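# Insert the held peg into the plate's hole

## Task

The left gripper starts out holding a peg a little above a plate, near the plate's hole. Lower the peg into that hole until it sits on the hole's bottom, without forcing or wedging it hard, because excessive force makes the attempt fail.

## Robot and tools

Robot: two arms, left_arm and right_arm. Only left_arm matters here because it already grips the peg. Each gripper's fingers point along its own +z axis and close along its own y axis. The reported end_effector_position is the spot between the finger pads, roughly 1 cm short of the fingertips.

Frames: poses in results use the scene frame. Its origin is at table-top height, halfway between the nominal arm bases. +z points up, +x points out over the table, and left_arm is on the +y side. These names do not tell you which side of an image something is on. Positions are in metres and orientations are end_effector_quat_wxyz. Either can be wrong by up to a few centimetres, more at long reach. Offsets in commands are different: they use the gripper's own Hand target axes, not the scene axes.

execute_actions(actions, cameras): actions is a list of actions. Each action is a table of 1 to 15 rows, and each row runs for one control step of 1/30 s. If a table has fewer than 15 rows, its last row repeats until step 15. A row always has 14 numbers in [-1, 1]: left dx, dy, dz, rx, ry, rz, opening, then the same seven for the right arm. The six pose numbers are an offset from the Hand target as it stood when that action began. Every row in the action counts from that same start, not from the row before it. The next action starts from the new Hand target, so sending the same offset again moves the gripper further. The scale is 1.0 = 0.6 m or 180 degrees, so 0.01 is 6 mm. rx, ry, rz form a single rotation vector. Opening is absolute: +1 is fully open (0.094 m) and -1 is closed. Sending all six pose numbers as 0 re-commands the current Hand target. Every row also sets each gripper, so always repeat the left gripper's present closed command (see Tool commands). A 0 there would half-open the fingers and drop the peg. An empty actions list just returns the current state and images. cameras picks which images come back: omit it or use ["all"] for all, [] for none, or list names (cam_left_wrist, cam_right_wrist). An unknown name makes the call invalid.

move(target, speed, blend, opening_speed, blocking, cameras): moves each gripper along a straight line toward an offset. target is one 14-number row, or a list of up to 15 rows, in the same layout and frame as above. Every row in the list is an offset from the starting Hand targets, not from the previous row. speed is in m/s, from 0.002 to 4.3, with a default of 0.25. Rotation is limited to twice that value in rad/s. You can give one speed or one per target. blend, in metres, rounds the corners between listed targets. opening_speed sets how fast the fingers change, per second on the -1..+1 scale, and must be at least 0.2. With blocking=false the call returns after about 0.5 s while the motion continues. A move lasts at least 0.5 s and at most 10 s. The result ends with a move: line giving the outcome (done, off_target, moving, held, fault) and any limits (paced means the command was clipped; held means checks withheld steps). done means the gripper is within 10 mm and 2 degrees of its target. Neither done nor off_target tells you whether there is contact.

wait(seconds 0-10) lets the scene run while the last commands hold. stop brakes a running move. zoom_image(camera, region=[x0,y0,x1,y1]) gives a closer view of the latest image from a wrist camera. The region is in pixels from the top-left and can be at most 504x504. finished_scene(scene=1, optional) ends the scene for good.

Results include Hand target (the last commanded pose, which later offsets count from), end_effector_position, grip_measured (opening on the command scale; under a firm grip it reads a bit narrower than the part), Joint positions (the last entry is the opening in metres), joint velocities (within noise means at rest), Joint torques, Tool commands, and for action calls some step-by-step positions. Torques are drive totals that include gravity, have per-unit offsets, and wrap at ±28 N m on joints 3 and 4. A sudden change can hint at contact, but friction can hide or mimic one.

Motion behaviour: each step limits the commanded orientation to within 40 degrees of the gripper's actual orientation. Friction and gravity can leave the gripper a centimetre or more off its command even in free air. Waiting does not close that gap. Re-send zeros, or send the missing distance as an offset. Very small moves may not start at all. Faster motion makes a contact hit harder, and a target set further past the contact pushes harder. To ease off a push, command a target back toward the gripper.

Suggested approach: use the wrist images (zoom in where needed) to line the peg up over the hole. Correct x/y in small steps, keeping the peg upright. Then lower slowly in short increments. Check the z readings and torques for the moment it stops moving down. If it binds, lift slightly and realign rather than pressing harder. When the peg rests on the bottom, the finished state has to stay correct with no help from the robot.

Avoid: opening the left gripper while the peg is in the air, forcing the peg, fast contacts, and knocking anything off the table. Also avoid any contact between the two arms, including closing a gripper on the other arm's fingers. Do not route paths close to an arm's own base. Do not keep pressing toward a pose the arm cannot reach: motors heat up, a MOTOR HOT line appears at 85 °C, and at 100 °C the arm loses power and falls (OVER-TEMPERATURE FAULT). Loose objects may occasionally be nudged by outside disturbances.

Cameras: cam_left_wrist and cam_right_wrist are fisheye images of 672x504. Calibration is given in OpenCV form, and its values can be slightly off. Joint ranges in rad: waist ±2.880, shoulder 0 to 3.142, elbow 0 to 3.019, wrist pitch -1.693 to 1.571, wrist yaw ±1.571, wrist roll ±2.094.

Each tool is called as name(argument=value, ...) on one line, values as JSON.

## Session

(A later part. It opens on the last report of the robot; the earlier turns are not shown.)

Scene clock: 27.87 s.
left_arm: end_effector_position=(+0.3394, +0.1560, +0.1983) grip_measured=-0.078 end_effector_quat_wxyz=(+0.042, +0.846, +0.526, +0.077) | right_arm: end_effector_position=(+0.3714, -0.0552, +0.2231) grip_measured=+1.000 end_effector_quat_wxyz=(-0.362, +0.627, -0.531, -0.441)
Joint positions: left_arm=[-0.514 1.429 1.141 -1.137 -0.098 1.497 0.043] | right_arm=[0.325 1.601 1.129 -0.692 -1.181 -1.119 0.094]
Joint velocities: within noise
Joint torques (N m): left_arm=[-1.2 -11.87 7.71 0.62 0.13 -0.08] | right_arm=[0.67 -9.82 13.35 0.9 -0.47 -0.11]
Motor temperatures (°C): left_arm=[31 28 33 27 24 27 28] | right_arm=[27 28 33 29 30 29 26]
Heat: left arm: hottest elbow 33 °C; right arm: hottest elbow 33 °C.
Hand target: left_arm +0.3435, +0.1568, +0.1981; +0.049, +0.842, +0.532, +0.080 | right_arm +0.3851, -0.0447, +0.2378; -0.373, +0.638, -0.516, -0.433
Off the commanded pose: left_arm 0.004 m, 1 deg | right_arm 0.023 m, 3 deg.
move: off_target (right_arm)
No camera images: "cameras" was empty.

wait(seconds=0)

zoom_image(camera="cam_left_wrist", region=[280, 120, 430, 270])

zoom_image(camera="cam_right_wrist", region=[280, 150, 400, 270])

Scene clock: 27.97 s.
left_arm: end_effector_position=(+0.3394, +0.1560, +0.1983) grip_measured=-0.078 end_effector_quat_wxyz=(+0.042, +0.846, +0.526, +0.077) | right_arm: end_effector_position=(+0.3714, -0.0552, +0.2231) grip_measured=+1.000 end_effector_quat_wxyz=(-0.362, +0.627, -0.531, -0.441)
Joint positions: left_arm=[-0.514 1.429 1.141 -1.137 -0.098 1.497 0.043] | right_arm=[0.325 1.601 1.129 -0.692 -1.181 -1.119 0.094]
Joint velocities: within noise
Joint torques (N m): left_arm=[-1.2 -11.87 7.71 0.62 0.13 -0.08] | right_arm=[0.85 -9.88 13.35 0.88 -0.47 -0.11]
Motor temperatures (°C): left_arm=[31 28 33 27 24 27 28] | right_arm=[27 28 33 29 30 29 26]
Heat: left arm: hottest elbow 33 °C; right arm: hottest elbow 33 °C.
Hand target: left_arm +0.3435, +0.1568, +0.1981; +0.049, +0.842, +0.532, +0.080 | right_arm +0.3851, -0.0447, +0.2378; -0.373, +0.638, -0.516, -0.433
Tool commands: left_gripper/opening=-1.0 right_gripper/opening=+1.0
Off the commanded pose: left_arm 0.004 m, 1 deg | right_arm 0.023 m, 3 deg.
camera_calibration:
cam_left_wrist: T_world_to_cam=[[-0.887895, 0.432487, -0.156836, 0.26803], [0.310925, 0.815405, 0.488303, -0.288262], [0.339069, 0.384798, -0.858465, 0.112696], [0, 0, 0, 1]] pos_world=[0.289399, 0.0757654, 0.279542]
cam_right_wrist: T_world_to_cam=[[0.983246, 0.178663, 0.0361618, -0.363323], [0.146862, -0.658913, -0.737743, 0.120803], [-0.10798, 0.730693, -0.674112, 0.343635], [0, 0, 0, 1]] pos_world=[0.3766, -0.106581, 0.333909]

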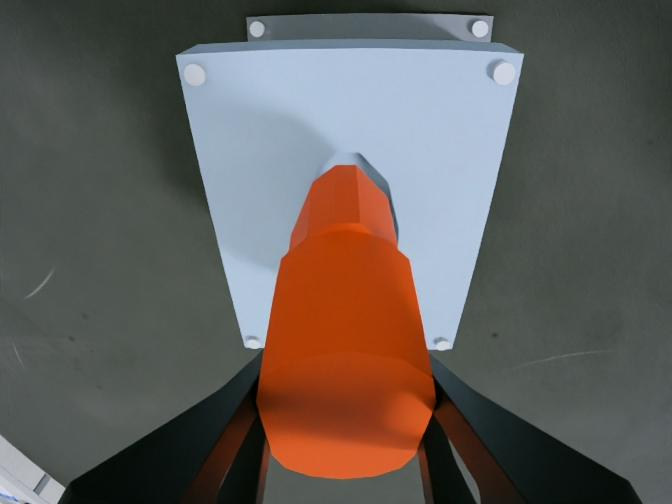

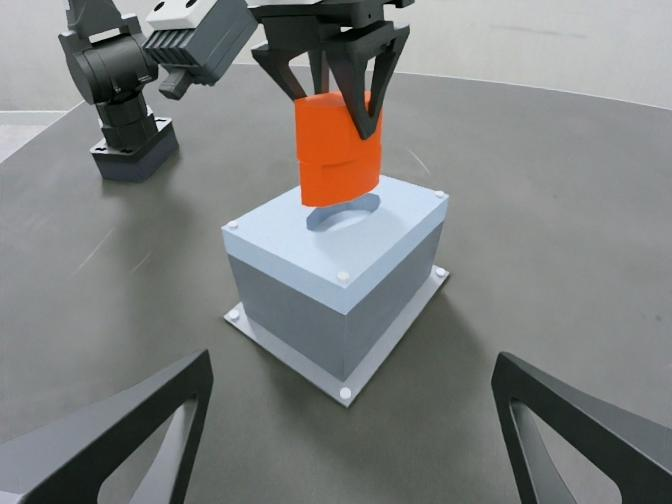

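Scaled by 3.360 from the camera's 672x504 image, which has a finer 960x720 frame.

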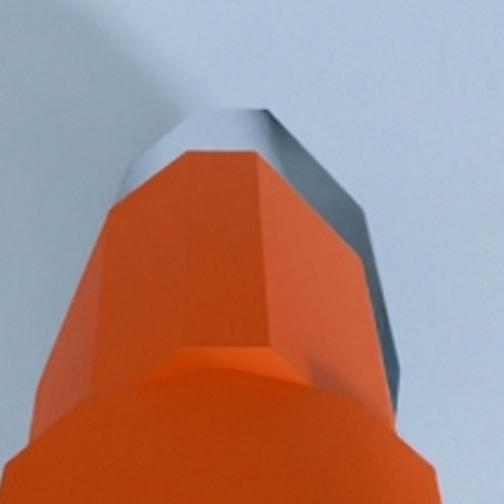

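Scaled by 4.200 from the camera's 672x504 image, which has a finer 960x720 frame.

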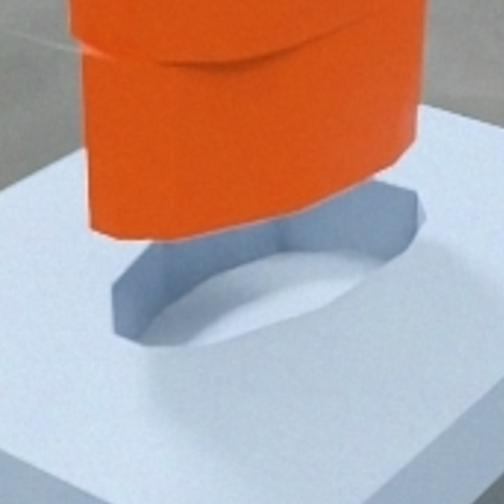

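move(target=[0.0025,-0.0025,0.0178,0,0,0,-1,0,0,0,0,0,0,1], speed=0.04)

zoom_image(camera="cam_left_wrist", region=[280, 120, 430, 270])

zoom_image(camera="cam_right_wrist", region=[280, 150, 400, 270])

Scene clock: 31.57 s.
left_arm: end_effector_position=(+0.3396, +0.1559, +0.1874) grip_measured=-0.078 end_effector_quat_wxyz=(+0.042, +0.846, +0.526, +0.077) | right_arm: end_effector_position=(+0.3714, -0.0552, +0.2231) grip_measured=+1.000 end_effector_quat_wxyz=(-0.362, +0.627, -0.531, -0.441)
Joint positions: left_arm=[-0.513 1.438 1.122 -1.108 -0.098 1.497 0.043] | right_arm=[0.325 1.601 1.129 -0.692 -1.181 -1.119 0.094]
Joint velocities: within noise
Joint torques (N m): left_arm=[-0.85 -11.99 7.64 0.59 0.13 -0.01] | right_arm=[0.79 -9.76 13.35 0.88 -0.48 -0.11]
Motor temperatures (°C): left_arm=[31 28 34 27 24 27 28] | right_arm=[27 28 33 29 30 29 26]
Heat: left arm: hottest elbow 34 °C; right arm: hottest elbow 33 °C.
Hand target: left_arm +0.3448, +0.1588, +0.1876; +0.049, +0.842, +0.532, +0.080 | right_arm +0.3851, -0.0447, +0.2378; -0.373, +0.638, -0.516, -0.433
Off the commanded pose: left_arm 0.006 m, 1 deg | right_arm 0.023 m, 3 deg.
move: off_target (right_arm)
camera_calibration:
cam_left_wrist: T_world_to_cam=[[-0.8881, 0.43223, -0.156386, 0.266604], [0.3111, 0.815682, 0.48773, -0.282918], [0.338373, 0.384501, -0.858873, 0.103694], [0, 0, 0, 1]] pos_world=[0.289699, 0.075666, 0.268741]
cam_right_wrist: T_world_to_cam=[[0.983246, 0.178663, 0.0361618, -0.363323], [0.146862, -0.658913, -0.737743, 0.120803], [-0.10798, 0.730693, -0.674112, 0.343635], [0, 0, 0, 1]] pos_world=[0.3766, -0.106581, 0.333909]

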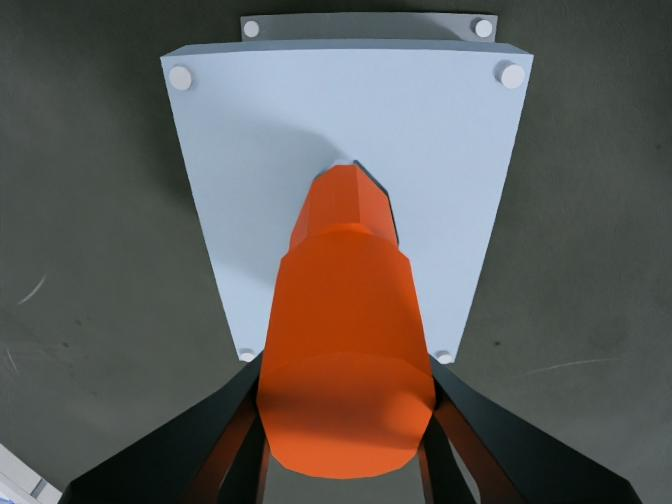

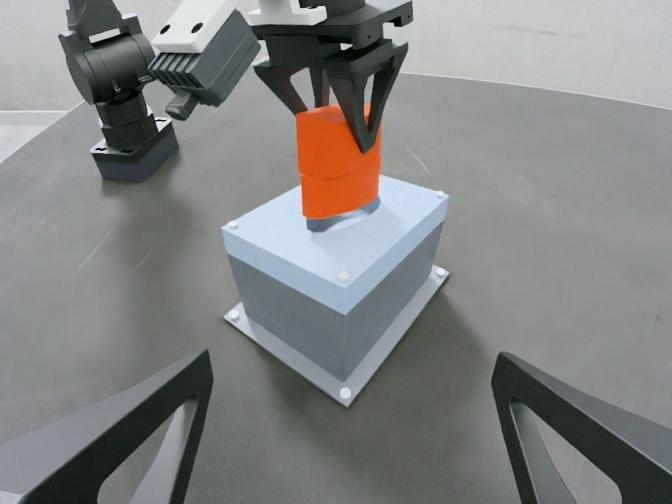

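Scaled by 3.360 from the camera's 672x504 image, which has a finer 960x720 frame.

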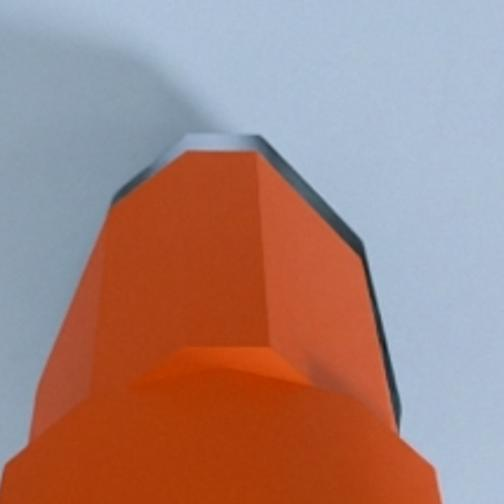

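Scaled by 4.200 from the camera's 672x504 image, which has a finer 960x720 frame.

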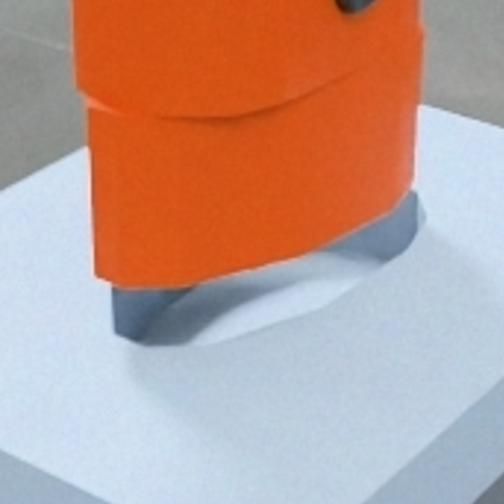

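move(target=[0.0077,-0.001,0.0075,0,0,0,-1,0,0,0,0,0,0,1], speed=0.04)

zoom_image(camera="cam_left_wrist", region=[280, 120, 430, 270])

zoom_image(camera="cam_right_wrist", region=[280, 150, 400, 270])

Scene clock: 33.13 s.
left_arm: end_effector_position=(+0.3421, +0.1605, +0.1839) grip_measured=-0.078 end_effector_quat_wxyz=(+0.043, +0.843, +0.531, +0.077) | right_arm: end_effector_position=(+0.3714, -0.0552, +0.2231) grip_measured=+1.000 end_effector_quat_wxyz=(-0.362, +0.627, -0.531, -0.441)
Joint positions: left_arm=[-0.501 1.44 1.113 -1.095 -0.096 1.499 0.043] | right_arm=[0.325 1.601 1.129 -0.692 -1.181 -1.119 0.094]
Joint velocities: within noise
Joint torques (N m): left_arm=[-0.97 -11.87 7.6 0.64 0.14 0.09] | right_arm=[0.79 -9.88 13.34 0.87 -0.47 -0.1]
Motor temperatures (°C): left_arm=[31 28 34 27 24 27 28] | right_arm=[27 28 34 29 30 29 26]
Heat: left arm: hottest elbow 34 °C; right arm: hottest elbow 34 °C.
Hand target: left_arm +0.3471, +0.1632, +0.1835; +0.049, +0.842, +0.532, +0.080 | right_arm +0.3851, -0.0447, +0.2378; -0.373, +0.638, -0.516, -0.433
Off the commanded pose: left_arm 0.006 m, 1 deg | right_arm 0.023 m, 3 deg.
move: off_target (right_arm)
camera_calibration:
cam_left_wrist: T_world_to_cam=[[-0.892372, 0.42247, -0.158717, 0.269794], [0.30175, 0.82006, 0.486259, -0.283029], [0.335587, 0.386031, -0.859279, 0.0988014], [0, 0, 0, 1]] pos_world=[0.293005, 0.0799807, 0.265344]
cam_right_wrist: T_world_to_cam=[[0.983246, 0.178663, 0.0361618, -0.363323], [0.146862, -0.658913, -0.737743, 0.120803], [-0.10798, 0.730693, -0.674112, 0.343635], [0, 0, 0, 1]] pos_world=[0.3766, -0.106581, 0.333909]

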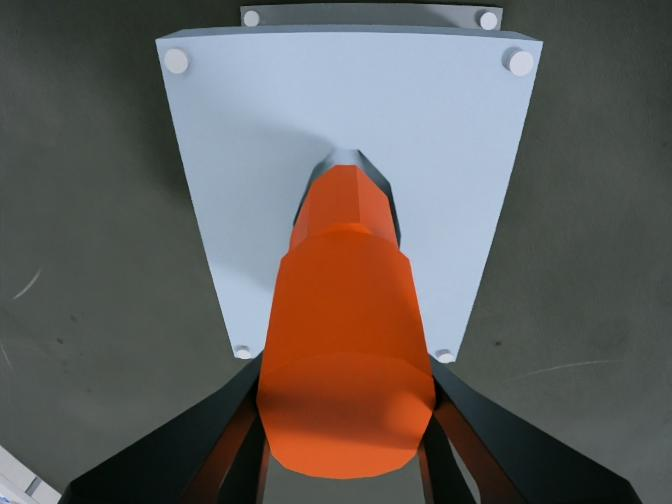

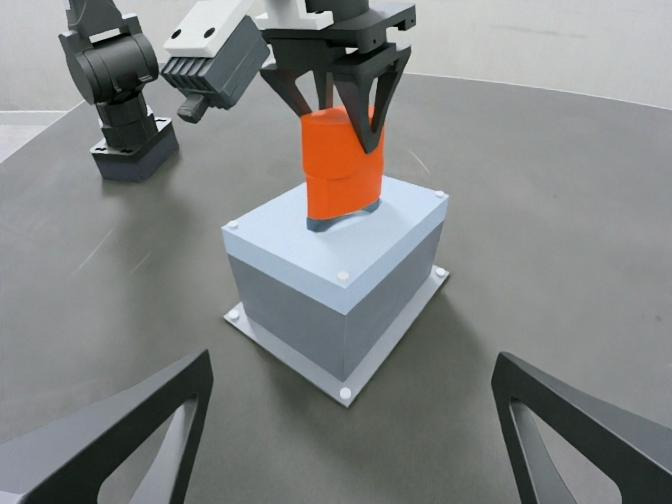

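Scaled by 3.360 from the camera's 672x504 image, which has a finer 960x720 frame.

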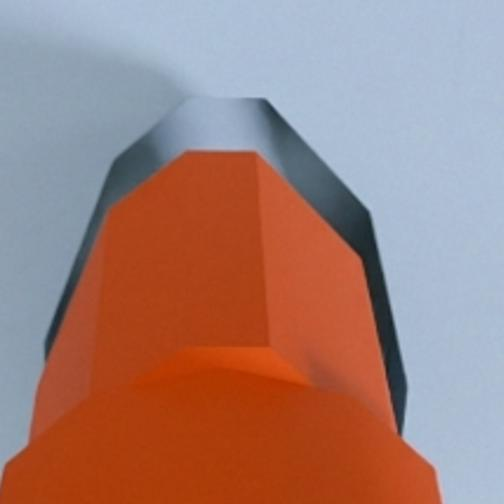

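Scaled by 4.200 from the camera's 672x504 image, which has a finer 960x720 frame.

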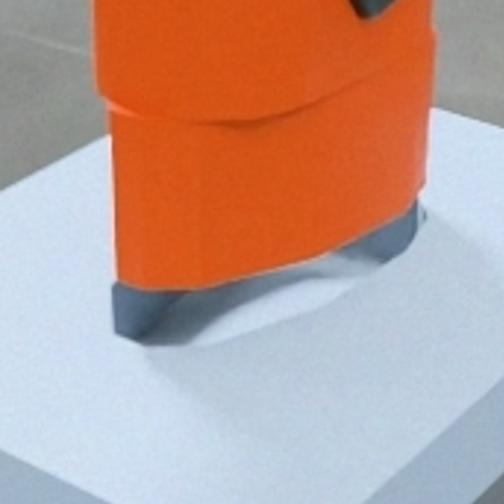

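move(target=[-0.0077,0,0.0042,0,0,0,-1,0,0,0,0,0,0,1], speed=0.04)

zoom_image(camera="cam_left_wrist", region=[280, 120, 430, 270])

zoom_image(camera="cam_right_wrist", region=[280, 150, 400, 270])

Scene clock: 34.50 s.
left_arm: end_effector_position=(+0.3435, +0.1596, +0.1822) grip_measured=-0.078 end_effector_quat_wxyz=(+0.044, +0.843, +0.530, +0.077) | right_arm: end_effector_position=(+0.3714, -0.0552, +0.2231) grip_measured=+1.000 end_effector_quat_wxyz=(-0.362, +0.627, -0.531, -0.441)
Joint positions: left_arm=[-0.501 1.444 1.113 -1.089 -0.096 1.5 0.043] | right_arm=[0.325 1.601 1.129 -0.692 -1.181 -1.119 0.094]
Joint velocities: within noise
Joint torques (N m): left_arm=[-1.67 -12.04 7.39 0.64 0.08 -0.03] | right_arm=[0.73 -9.88 13.35 0.87 -0.47 -0.1]
Motor temperatures (°C): left_arm=[31 28 34 27 24 27 28] | right_arm=[27 28 34 29 30 29 26]
Heat: left arm: hottest elbow 34 °C; right arm: hottest elbow 34 °C.
Hand target: left_arm +0.3456, +0.1590, +0.1806; +0.049, +0.842, +0.531, +0.080 | right_arm +0.3851, -0.0447, +0.2378; -0.373, +0.638, -0.516, -0.433
Off the commanded pose: left_arm 0.003 m, 1 deg | right_arm 0.023 m, 3 deg.
move: off_target (right_arm)
camera_calibration:
cam_left_wrist: T_world_to_cam=[[-0.891781, 0.42302, -0.160562, 0.271202], [0.301691, 0.820379, 0.485758, -0.281785], [0.337207, 0.38475, -0.85922, 0.0968587], [0, 0, 0, 1]] pos_world=[0.294203, 0.0791807, 0.263647]
cam_right_wrist: T_world_to_cam=[[0.983246, 0.178663, 0.0361618, -0.363323], [0.146862, -0.658913, -0.737743, 0.120803], [-0.10798, 0.730693, -0.674112, 0.343635], [0, 0, 0, 1]] pos_world=[0.3766, -0.106581, 0.333909]

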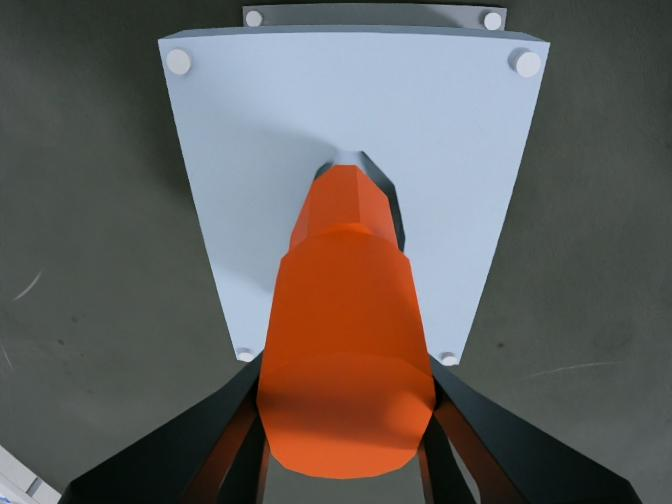

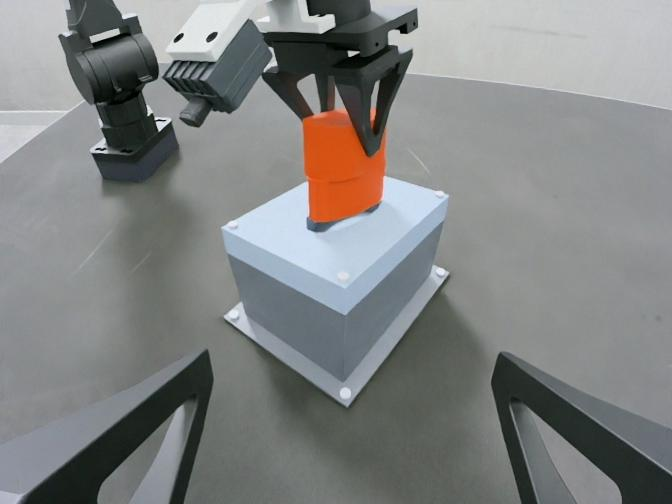

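Scaled by 3.360 from the camera's 672x504 image, which has a finer 960x720 frame.

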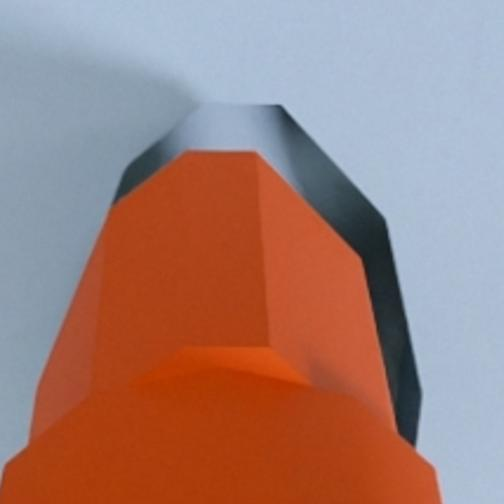

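Scaled by 4.200 from the camera's 672x504 image, which has a finer 960x720 frame.

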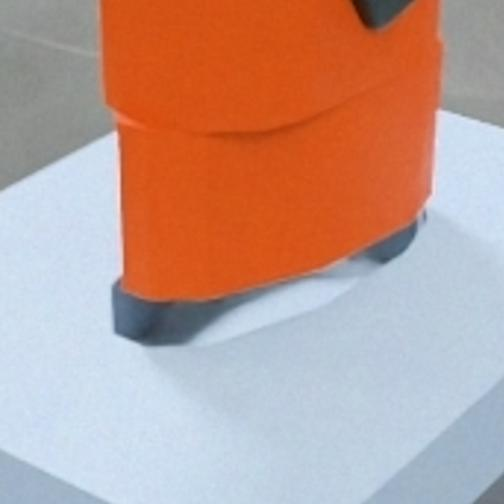

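move(target=[-0.0043,-0.003,0.0027,0,0,0,-1,0,0,0,0,0,0,1], speed=0.04)

zoom_image(camera="cam_left_wrist", region=[280, 120, 430, 270])

zoom_image(camera="cam_right_wrist", region=[280, 150, 400, 270])

Scene clock: 35.47 s.
left_arm: end_effector_position=(+0.3416, +0.1607, +0.1786) grip_measured=-0.078 end_effector_quat_wxyz=(+0.042, +0.843, +0.530, +0.076) | right_arm: end_effector_position=(+0.3714, -0.0552, +0.2231) grip_measured=+1.000 end_effector_quat_wxyz=(-0.362, +0.627, -0.531, -0.441)
Joint positions: left_arm=[-0.501 1.444 1.104 -1.084 -0.096 1.5 0.043] | right_arm=[0.325 1.601 1.129 -0.692 -1.181 -1.119 0.094]
Joint velocities: within noise
Joint torques (N m): left_arm=[-2.14 -12.04 7.53 0.64 0.05 -0.09] | right_arm=[0.67 -9.88 13.34 0.87 -0.47 -0.11]
Motor temperatures (°C): left_arm=[31 28 34 27 24 27 28] | right_arm=[27 28 34 29 30 29 26]
Heat: left arm: hottest elbow 34 °C; right arm: hottest elbow 34 °C.
Hand target: left_arm +0.3432, +0.1575, +0.1785; +0.049, +0.842, +0.531, +0.080 | right_arm +0.3851, -0.0447, +0.2378; -0.373, +0.638, -0.516, -0.433
Off the commanded pose: left_arm 0.004 m, 1 deg | right_arm 0.023 m, 3 deg.
move: off_target (right_arm)
camera_calibration:
cam_left_wrist: T_world_to_cam=[[-0.892369, 0.423324, -0.156443, 0.267868], [0.303427, 0.819371, 0.486378, -0.281008], [0.33408, 0.386559, -0.859629, 0.0948773], [0, 0, 0, 1]] pos_world=[0.292606, 0.0801789, 0.260141]
cam_right_wrist: T_world_to_cam=[[0.983246, 0.178663, 0.0361618, -0.363323], [0.146862, -0.658913, -0.737743, 0.120803], [-0.10798, 0.730693, -0.674112, 0.343635], [0, 0, 0, 1]] pos_world=[0.3766, -0.106581, 0.333909]

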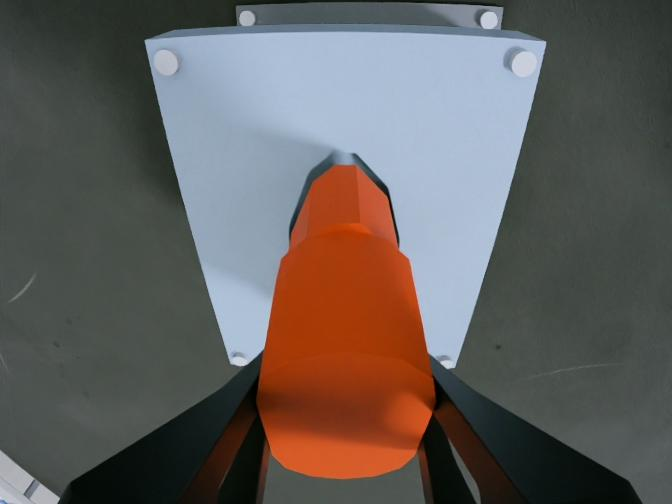

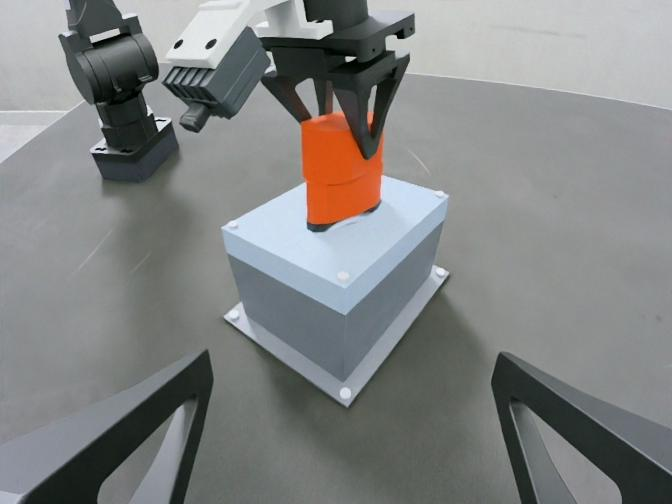

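Scaled by 3.360 from the camera's 672x504 image, which has a finer 960x720 frame.

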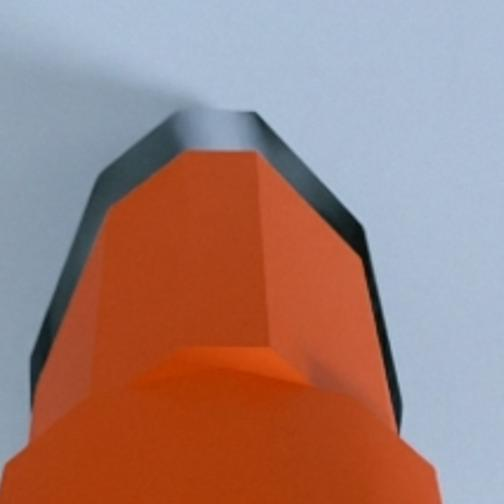

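Scaled by 4.200 from the camera's 672x504 image, which has a finer 960x720 frame.

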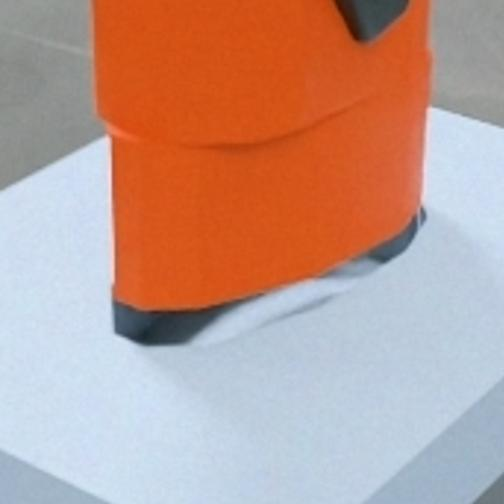

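move(target=[-0.0003,-0.0008,0.0068,0,0,0,-1,0,0,0,0,0,0,1], speed=0.03)

zoom_image(camera="cam_left_wrist", region=[280, 120, 430, 270])

zoom_image(camera="cam_right_wrist", region=[280, 150, 400, 270])

Scene clock: 36.83 s.
left_arm: end_effector_position=(+0.3416, +0.1607, +0.1748) grip_measured=-0.078 end_effector_quat_wxyz=(+0.043, +0.843, +0.530, +0.077) | right_arm: end_effector_position=(+0.3714, -0.0552, +0.2231) grip_measured=+1.000 end_effector_quat_wxyz=(-0.362, +0.627, -0.531, -0.441)
Joint positions: left_arm=[-0.501 1.447 1.096 -1.072 -0.096 1.5 0.043] | right_arm=[0.325 1.601 1.129 -0.692 -1.181 -1.119 0.094]
Joint velocities: within noise
Joint torques (N m): left_arm=[-2.08 -11.99 7.54 0.66 0.04 -0.09] | right_arm=[0.79 -9.88 13.34 0.87 -0.47 -0.11]
Motor temperatures (°C): left_arm=[31 28 34 27 24 27 28] | right_arm=[27 28 34 29 30 29 26]
Heat: left arm: hottest elbow 34 °C; right arm: hottest elbow 34 °C.
Hand target: left_arm +0.3434, +0.1576, +0.1744; +0.049, +0.842, +0.531, +0.080 | right_arm +0.3851, -0.0447, +0.2378; -0.373, +0.638, -0.516, -0.433
Off the commanded pose: left_arm 0.004 m, 1 deg | right_arm 0.023 m, 3 deg.
move: off_target (right_arm)
camera_calibration:
cam_left_wrist: T_world_to_cam=[[-0.89228, 0.423258, -0.157129, 0.267339], [0.303121, 0.819541, 0.486283, -0.27903], [0.334597, 0.386272, -0.859558, 0.0914986], [0, 0, 0, 1]] pos_world=[0.292506, 0.0801792, 0.256342]
cam_right_wrist: T_world_to_cam=[[0.983246, 0.178663, 0.0361618, -0.363323], [0.146862, -0.658913, -0.737743, 0.120803], [-0.10798, 0.730693, -0.674112, 0.343635], [0, 0, 0, 1]] pos_world=[0.3766, -0.106581, 0.333909]

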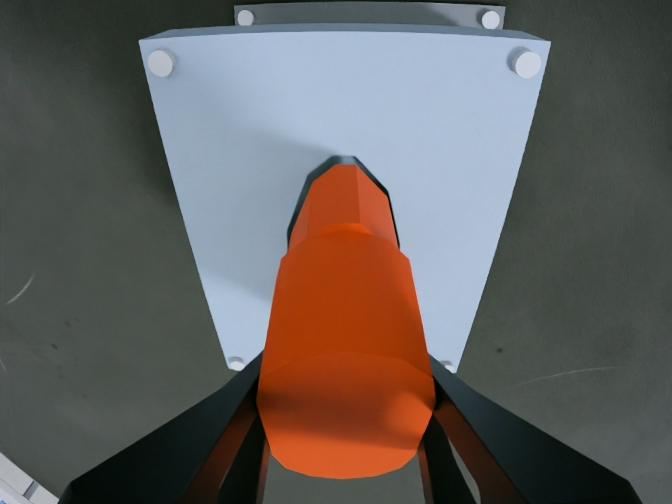

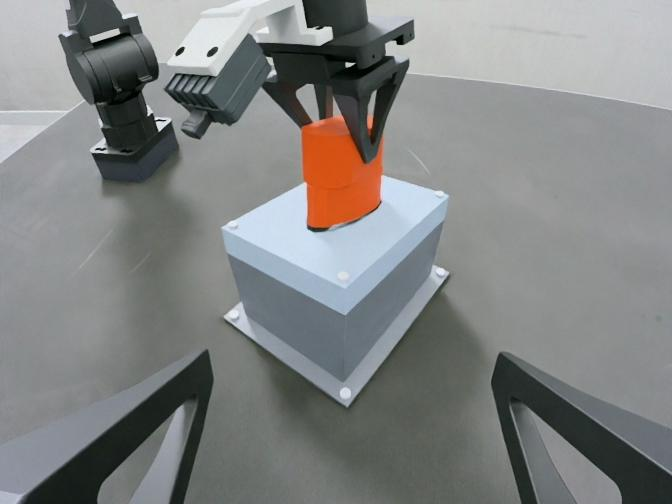

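Scaled by 3.360 from the camera's 672x504 image, which has a finer 960x720 frame.

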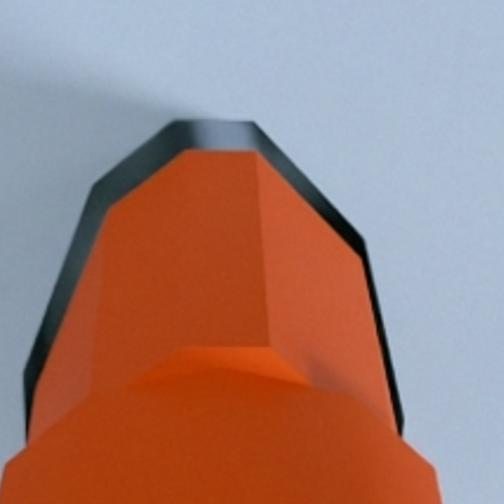

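Scaled by 4.200 from the camera's 672x504 image, which has a finer 960x720 frame.

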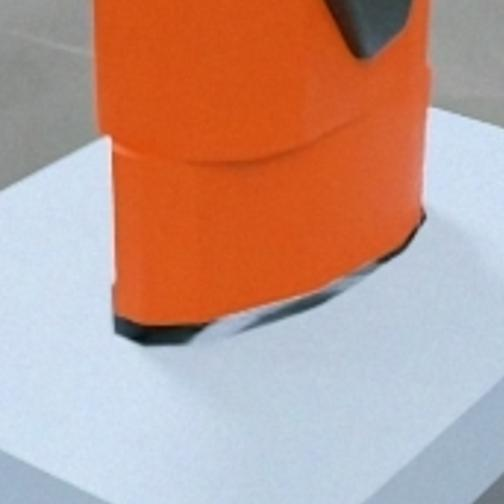

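move(target=[0,0.001,0.0053,0,0,0,-1,0,0,0,0,0,0,1], speed=0.02)

zoom_image(camera="cam_left_wrist", region=[280, 120, 430, 270])

zoom_image(camera="cam_right_wrist", region=[280, 150, 400, 270])

Scene clock: 37.87 s.
left_arm: end_effector_position=(+0.3430, +0.1599, +0.1729) grip_measured=-0.078 end_effector_quat_wxyz=(+0.043, +0.843, +0.530, +0.077) | right_arm: end_effector_position=(+0.3714, -0.0552, +0.2231) grip_measured=+1.000 end_effector_quat_wxyz=(-0.362, +0.627, -0.531, -0.441)
Joint positions: left_arm=[-0.501 1.453 1.096 -1.066 -0.096 1.5 0.043] | right_arm=[0.325 1.601 1.129 -0.692 -1.181 -1.119 0.094]
Joint velocities: within noise
Joint torques (N m): left_arm=[-1.96 -11.99 7.35 0.69 0.05 -0.08] | right_arm=[0.67 -9.93 13.38 0.9 -0.46 -0.1]
Motor temperatures (°C): left_arm=[31 28 34 27 24 27 28] | right_arm=[27 28 34 29 30 29 26]
Heat: left arm: hottest elbow 34 °C; right arm: hottest elbow 34 °C.
Hand target: left_arm +0.3445, +0.1573, +0.1713; +0.049, +0.842, +0.531, +0.080 | right_arm +0.3851, -0.0447, +0.2378; -0.373, +0.638, -0.516, -0.433
Off the commanded pose: left_arm 0.003 m, 1 deg | right_arm 0.023 m, 3 deg.
move: off_target (right_arm)
camera_calibration:
cam_left_wrist: T_world_to_cam=[[-0.89211, 0.423176, -0.158309, 0.268869], [0.302623, 0.819824, 0.486115, -0.27766], [0.335497, 0.38576, -0.859436, 0.0893667], [0, 0, 0, 1]] pos_world=[0.293905, 0.0793797, 0.254344]
cam_right_wrist: T_world_to_cam=[[0.983246, 0.178663, 0.0361618, -0.363323], [0.146862, -0.658913, -0.737743, 0.120803], [-0.10798, 0.730693, -0.674112, 0.343635], [0, 0, 0, 1]] pos_world=[0.3766, -0.106581, 0.333909]

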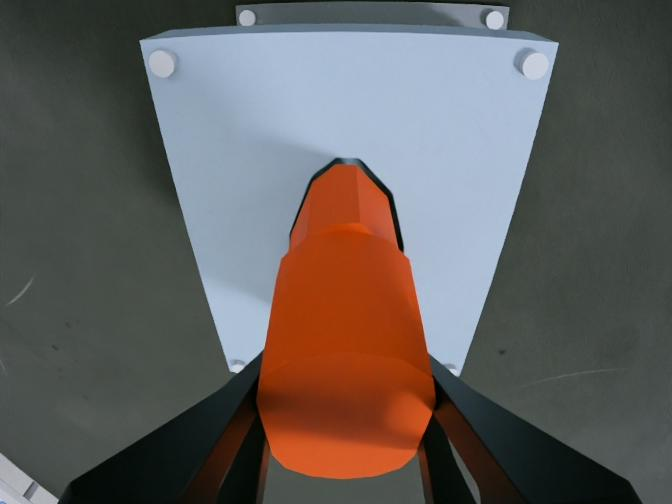

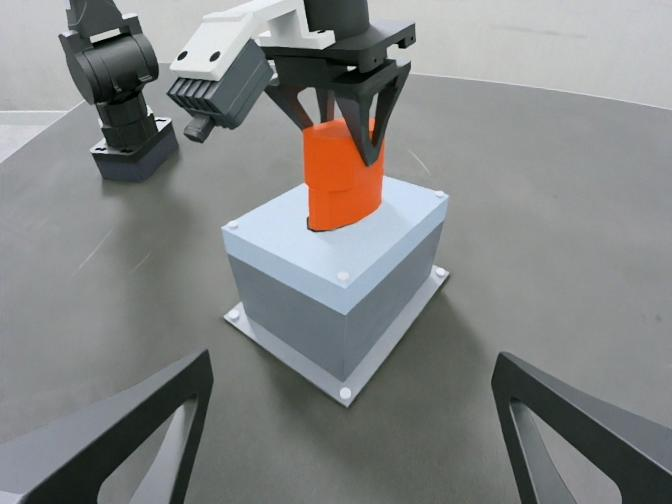

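Scaled by 3.360 from the camera's 672x504 image, which has a finer 960x720 frame.

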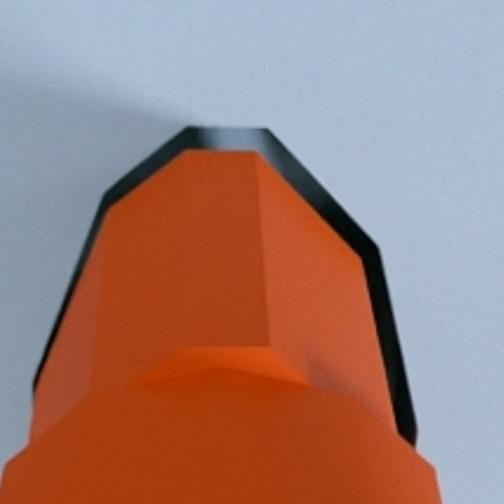

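Scaled by 4.200 from the camera's 672x504 image, which has a finer 960x720 frame.

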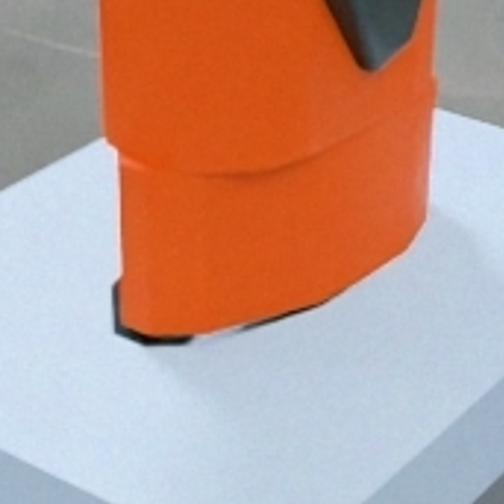

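move(target=[0.001,-0.0025,0.0035,0,0,0,-1,0,0,0,0,0,0,1], speed=0.02)

zoom_image(camera="cam_left_wrist", region=[280, 120, 430, 270])

zoom_image(camera="cam_right_wrist", region=[280, 150, 400, 270])

Scene clock: 38.77 s.
left_arm: end_effector_position=(+0.3417, +0.1607, +0.1693) grip_measured=-0.078 end_effector_quat_wxyz=(+0.042, +0.843, +0.530, +0.076) | right_arm: end_effector_position=(+0.3714, -0.0552, +0.2231) grip_measured=+1.000 end_effector_quat_wxyz=(-0.362, +0.627, -0.531, -0.441)
Joint positions: left_arm=[-0.501 1.453 1.087 -1.058 -0.096 1.5 0.043] | right_arm=[0.325 1.601 1.129 -0.692 -1.181 -1.119 0.094]
Joint velocities: within noise
Joint torques (N m): left_arm=[-1.9 -12.04 7.45 0.62 0.06 -0.06] | right_arm=[0.67 -9.88 13.34 0.91 -0.47 -0.1]
Motor temperatures (°C): left_arm=[31 28 34 27 24 27 28] | right_arm=[27 28 34 29 30 29 26]
Heat: left arm: hottest elbow 34 °C; right arm: hottest elbow 34 °C.
Hand target: left_arm +0.3438, +0.1585, +0.1689; +0.049, +0.842, +0.531, +0.080 | right_arm +0.3851, -0.0447, +0.2378; -0.373, +0.638, -0.516, -0.433
Off the commanded pose: left_arm 0.003 m, 1 deg | right_arm 0.023 m, 3 deg.
move: off_target (right_arm)
camera_calibration:
cam_left_wrist: T_world_to_cam=[[-0.892324, 0.423309, -0.156741, 0.266503], [0.303333, 0.819472, 0.486267, -0.276307], [0.334286, 0.386363, -0.859638, 0.0867935], [0, 0, 0, 1]] pos_world=[0.292606, 0.0800791, 0.250742]
cam_right_wrist: T_world_to_cam=[[0.983246, 0.178663, 0.0361618, -0.363323], [0.146862, -0.658913, -0.737743, 0.120803], [-0.10798, 0.730693, -0.674112, 0.343635], [0, 0, 0, 1]] pos_world=[0.3766, -0.106581, 0.333909]

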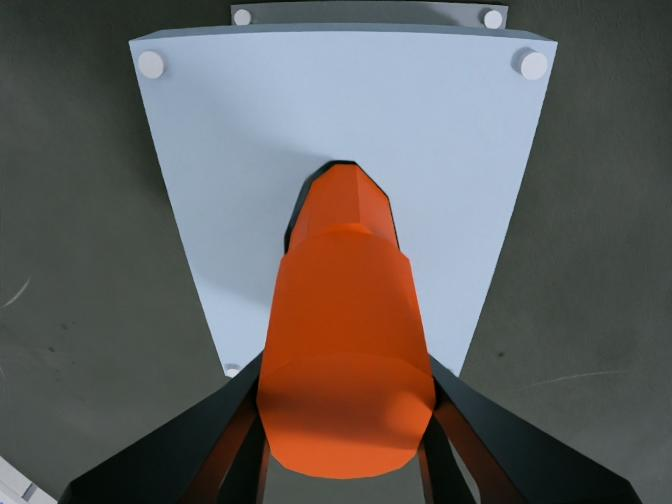

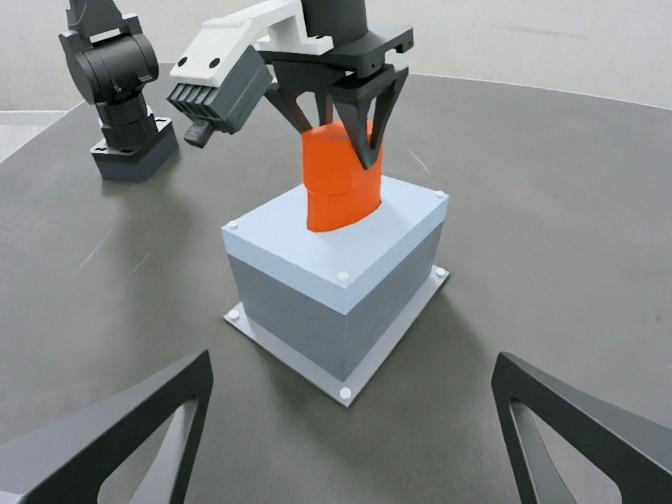

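Scaled by 3.360 from the camera's 672x504 image, which has a finer 960x720 frame.

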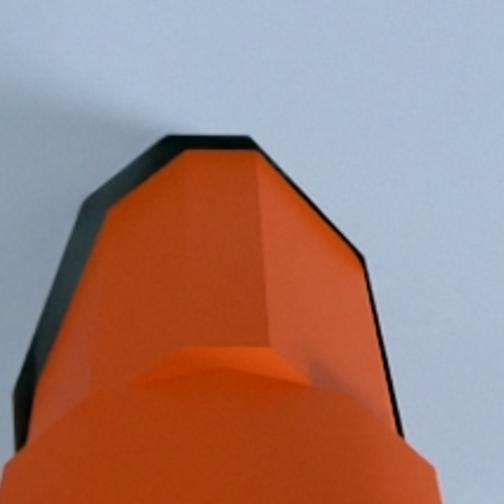

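Scaled by 4.200 from the camera's 672x504 image, which has a finer 960x720 frame.

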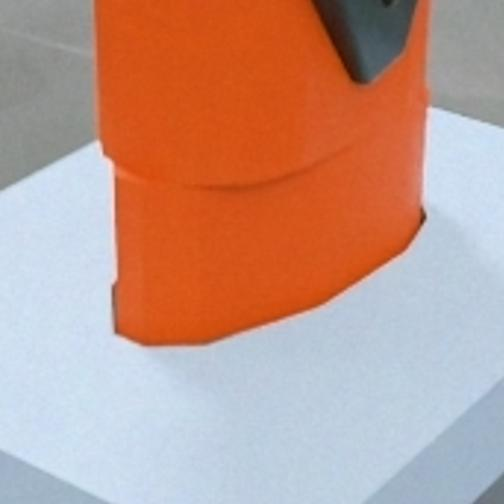

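move(target=[0,0.0012,0.0018,0,0,0,-1,0,0,0,0,0,0,1], speed=0.02)

zoom_image(camera="cam_left_wrist", region=[280, 120, 430, 270])

zoom_image(camera="cam_right_wrist", region=[280, 150, 400, 270])

Scene clock: 43.70 s.
left_arm: end_effector_position=(+0.3422, +0.1604, +0.1686) grip_measured=-0.078 end_effector_quat_wxyz=(+0.043, +0.843, +0.530, +0.077) | right_arm: end_effector_position=(+0.3714, -0.0552, +0.2231) grip_measured=+1.000 end_effector_quat_wxyz=(-0.362, +0.627, -0.531, -0.441)
Joint positions: left_arm=[-0.501 1.455 1.087 -1.055 -0.096 1.5 0.043] | right_arm=[0.325 1.601 1.129 -0.692 -1.181 -1.119 0.094]
Joint velocities: within noise
Joint torques (N m): left_arm=[-1.9 -11.87 7.51 0.58 0.07 -0.06] | right_arm=[0.73 -9.88 13.35 0.87 -0.47 -0.1]
Motor temperatures (°C): left_arm=[31 28 34 27 24 27 28] | right_arm=[27 28 35 29 30 29 26]
Heat: left arm: hottest elbow 34 °C; right arm: hottest elbow 35 °C.
Hand target: left_arm +0.3447, +0.1582, +0.1681; +0.049, +0.842, +0.531, +0.080 | right_arm +0.3851, -0.0447, +0.2378; -0.373, +0.638, -0.516, -0.433
Off the commanded pose: left_arm 0.003 m, 1 deg | right_arm 0.023 m, 3 deg.
move: off_target (right_arm)
camera_calibration:
cam_left_wrist: T_world_to_cam=[[-0.892204, 0.423279, -0.157503, 0.267123], [0.303018, 0.819629, 0.486198, -0.275776], [0.334891, 0.386062, -0.859537, 0.0859631], [0, 0, 0, 1]] pos_world=[0.293105, 0.0797793, 0.250043]
cam_right_wrist: T_world_to_cam=[[0.983246, 0.178663, 0.0361618, -0.363323], [0.146862, -0.658913, -0.737743, 0.120803], [-0.10798, 0.730693, -0.674112, 0.343635], [0, 0, 0, 1]] pos_world=[0.3766, -0.106581, 0.333909]

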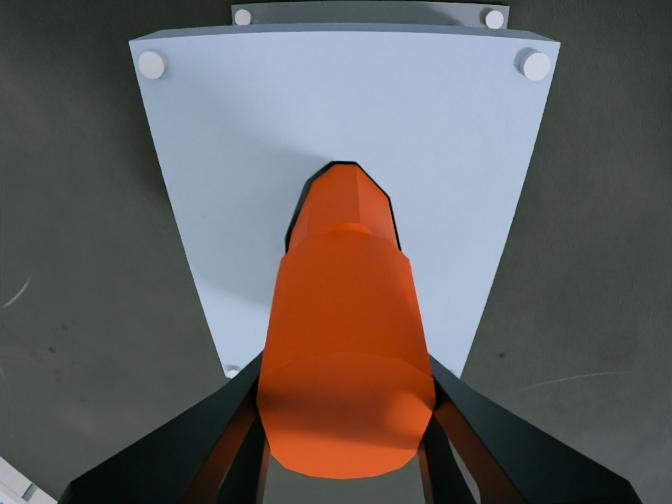

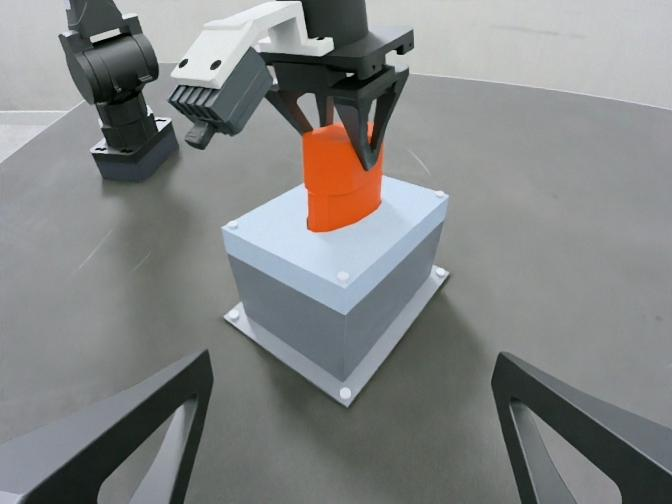

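Scaled by 3.360 from the camera's 672x504 image, which has a finer 960x720 frame.

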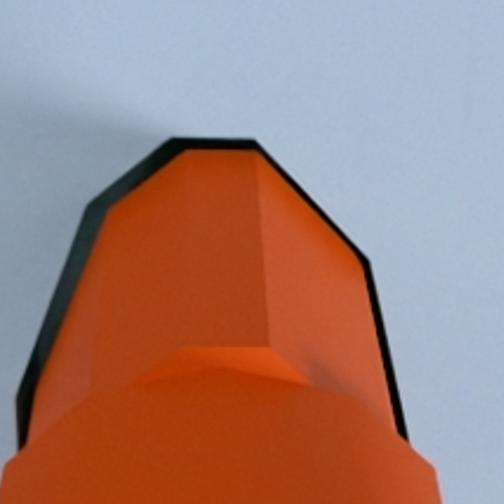

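Scaled by 4.200 from the camera's 672x504 image, which has a finer 960x720 frame.

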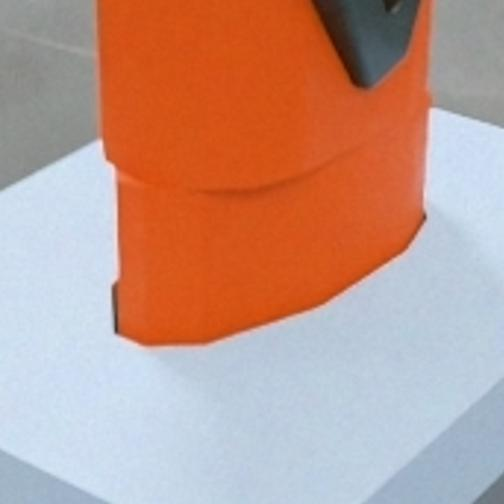

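move(target=[-0.0038,0.0015,0.0067,0,0,0,-1,0,0,0,0,0,0,1], speed=0.02)

zoom_image(camera="cam_left_wrist", region=[280, 120, 430, 270])

zoom_image(camera="cam_right_wrist", region=[280, 150, 400, 270])

Scene clock: 44.70 s.
left_arm: end_effector_position=(+0.3436, +0.1596, +0.1656) grip_measured=-0.078 end_effector_quat_wxyz=(+0.042, +0.843, +0.531, +0.076) | right_arm: end_effector_position=(+0.3714, -0.0552, +0.2231) grip_measured=+1.000 end_effector_quat_wxyz=(-0.362, +0.627, -0.531, -0.441)
Joint positions: left_arm=[-0.501 1.463 1.087 -1.048 -0.096 1.499 0.043] | right_arm=[0.325 1.601 1.129 -0.692 -1.181 -1.119 0.094]
Joint velocities: within noise
Joint torques (N m): left_arm=[-2.26 -11.99 7.35 0.76 0.04 -0.1] | right_arm=[0.79 -9.88 13.34 0.9 -0.47 -0.11]
Motor temperatures (°C): left_arm=[31 28 34 27 24 27 28] | right_arm=[27 28 35 29 30 29 26]
Heat: left arm: hottest elbow 34 °C; right arm: hottest elbow 35 °C.
Hand target: left_arm +0.3453, +0.1557, +0.1642; +0.049, +0.842, +0.532, +0.080 | right_arm +0.3851, -0.0447, +0.2378; -0.373, +0.638, -0.516, -0.433
Off the commanded pose: left_arm 0.004 m, 1 deg | right_arm 0.023 m, 3 deg.
move: off_target (right_arm)
camera_calibration:
cam_left_wrist: T_world_to_cam=[[-0.892541, 0.422971, -0.156417, 0.268199], [0.303126, 0.819501, 0.486345, -0.274223], [0.333894, 0.386669, -0.859652, 0.0835493], [0, 0, 0, 1]] pos_world=[0.294606, 0.0789794, 0.247141]
cam_right_wrist: T_world_to_cam=[[0.983246, 0.178663, 0.0361618, -0.363323], [0.146862, -0.658913, -0.737743, 0.120803], [-0.10798, 0.730693, -0.674112, 0.343635], [0, 0, 0, 1]] pos_world=[0.3766, -0.106581, 0.333909]

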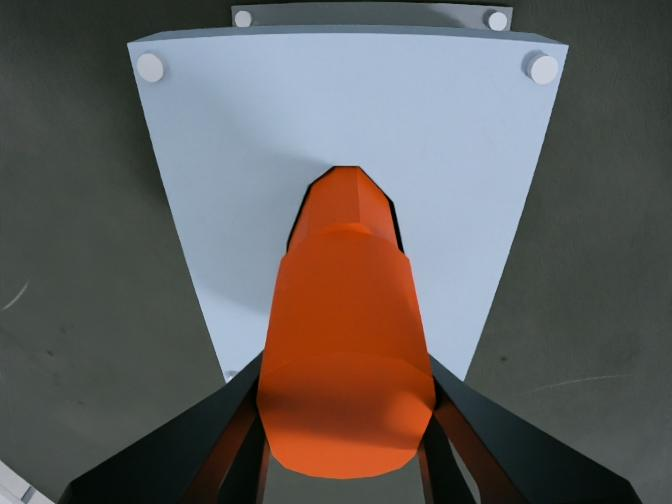

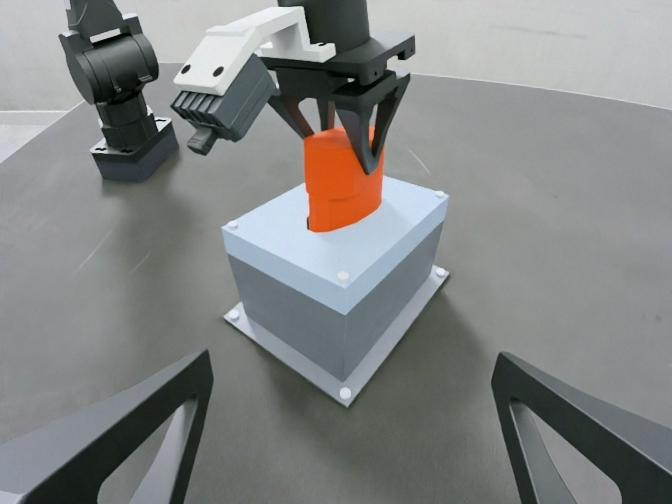

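Scaled by 3.360 from the camera's 672x504 image, which has a finer 960x720 frame.

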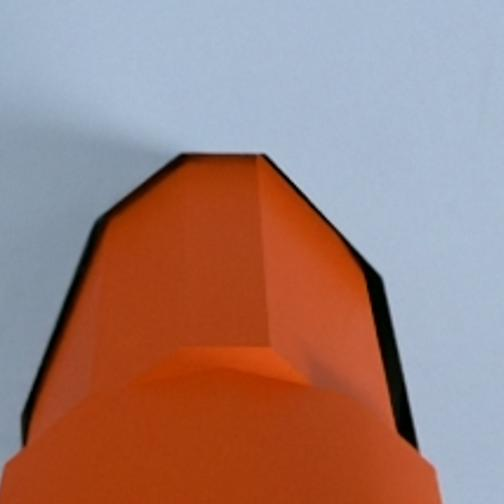

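Scaled by 4.200 from the camera's 672x504 image, which has a finer 960x720 frame.

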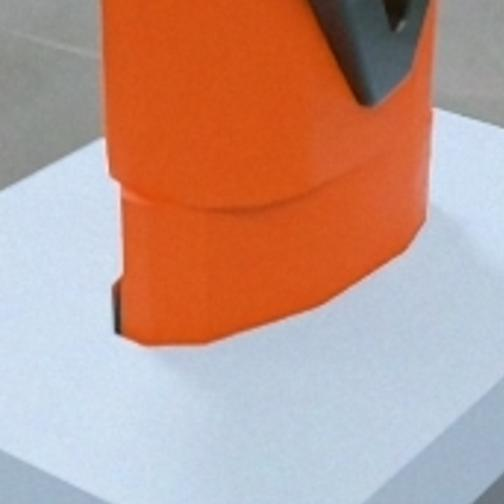

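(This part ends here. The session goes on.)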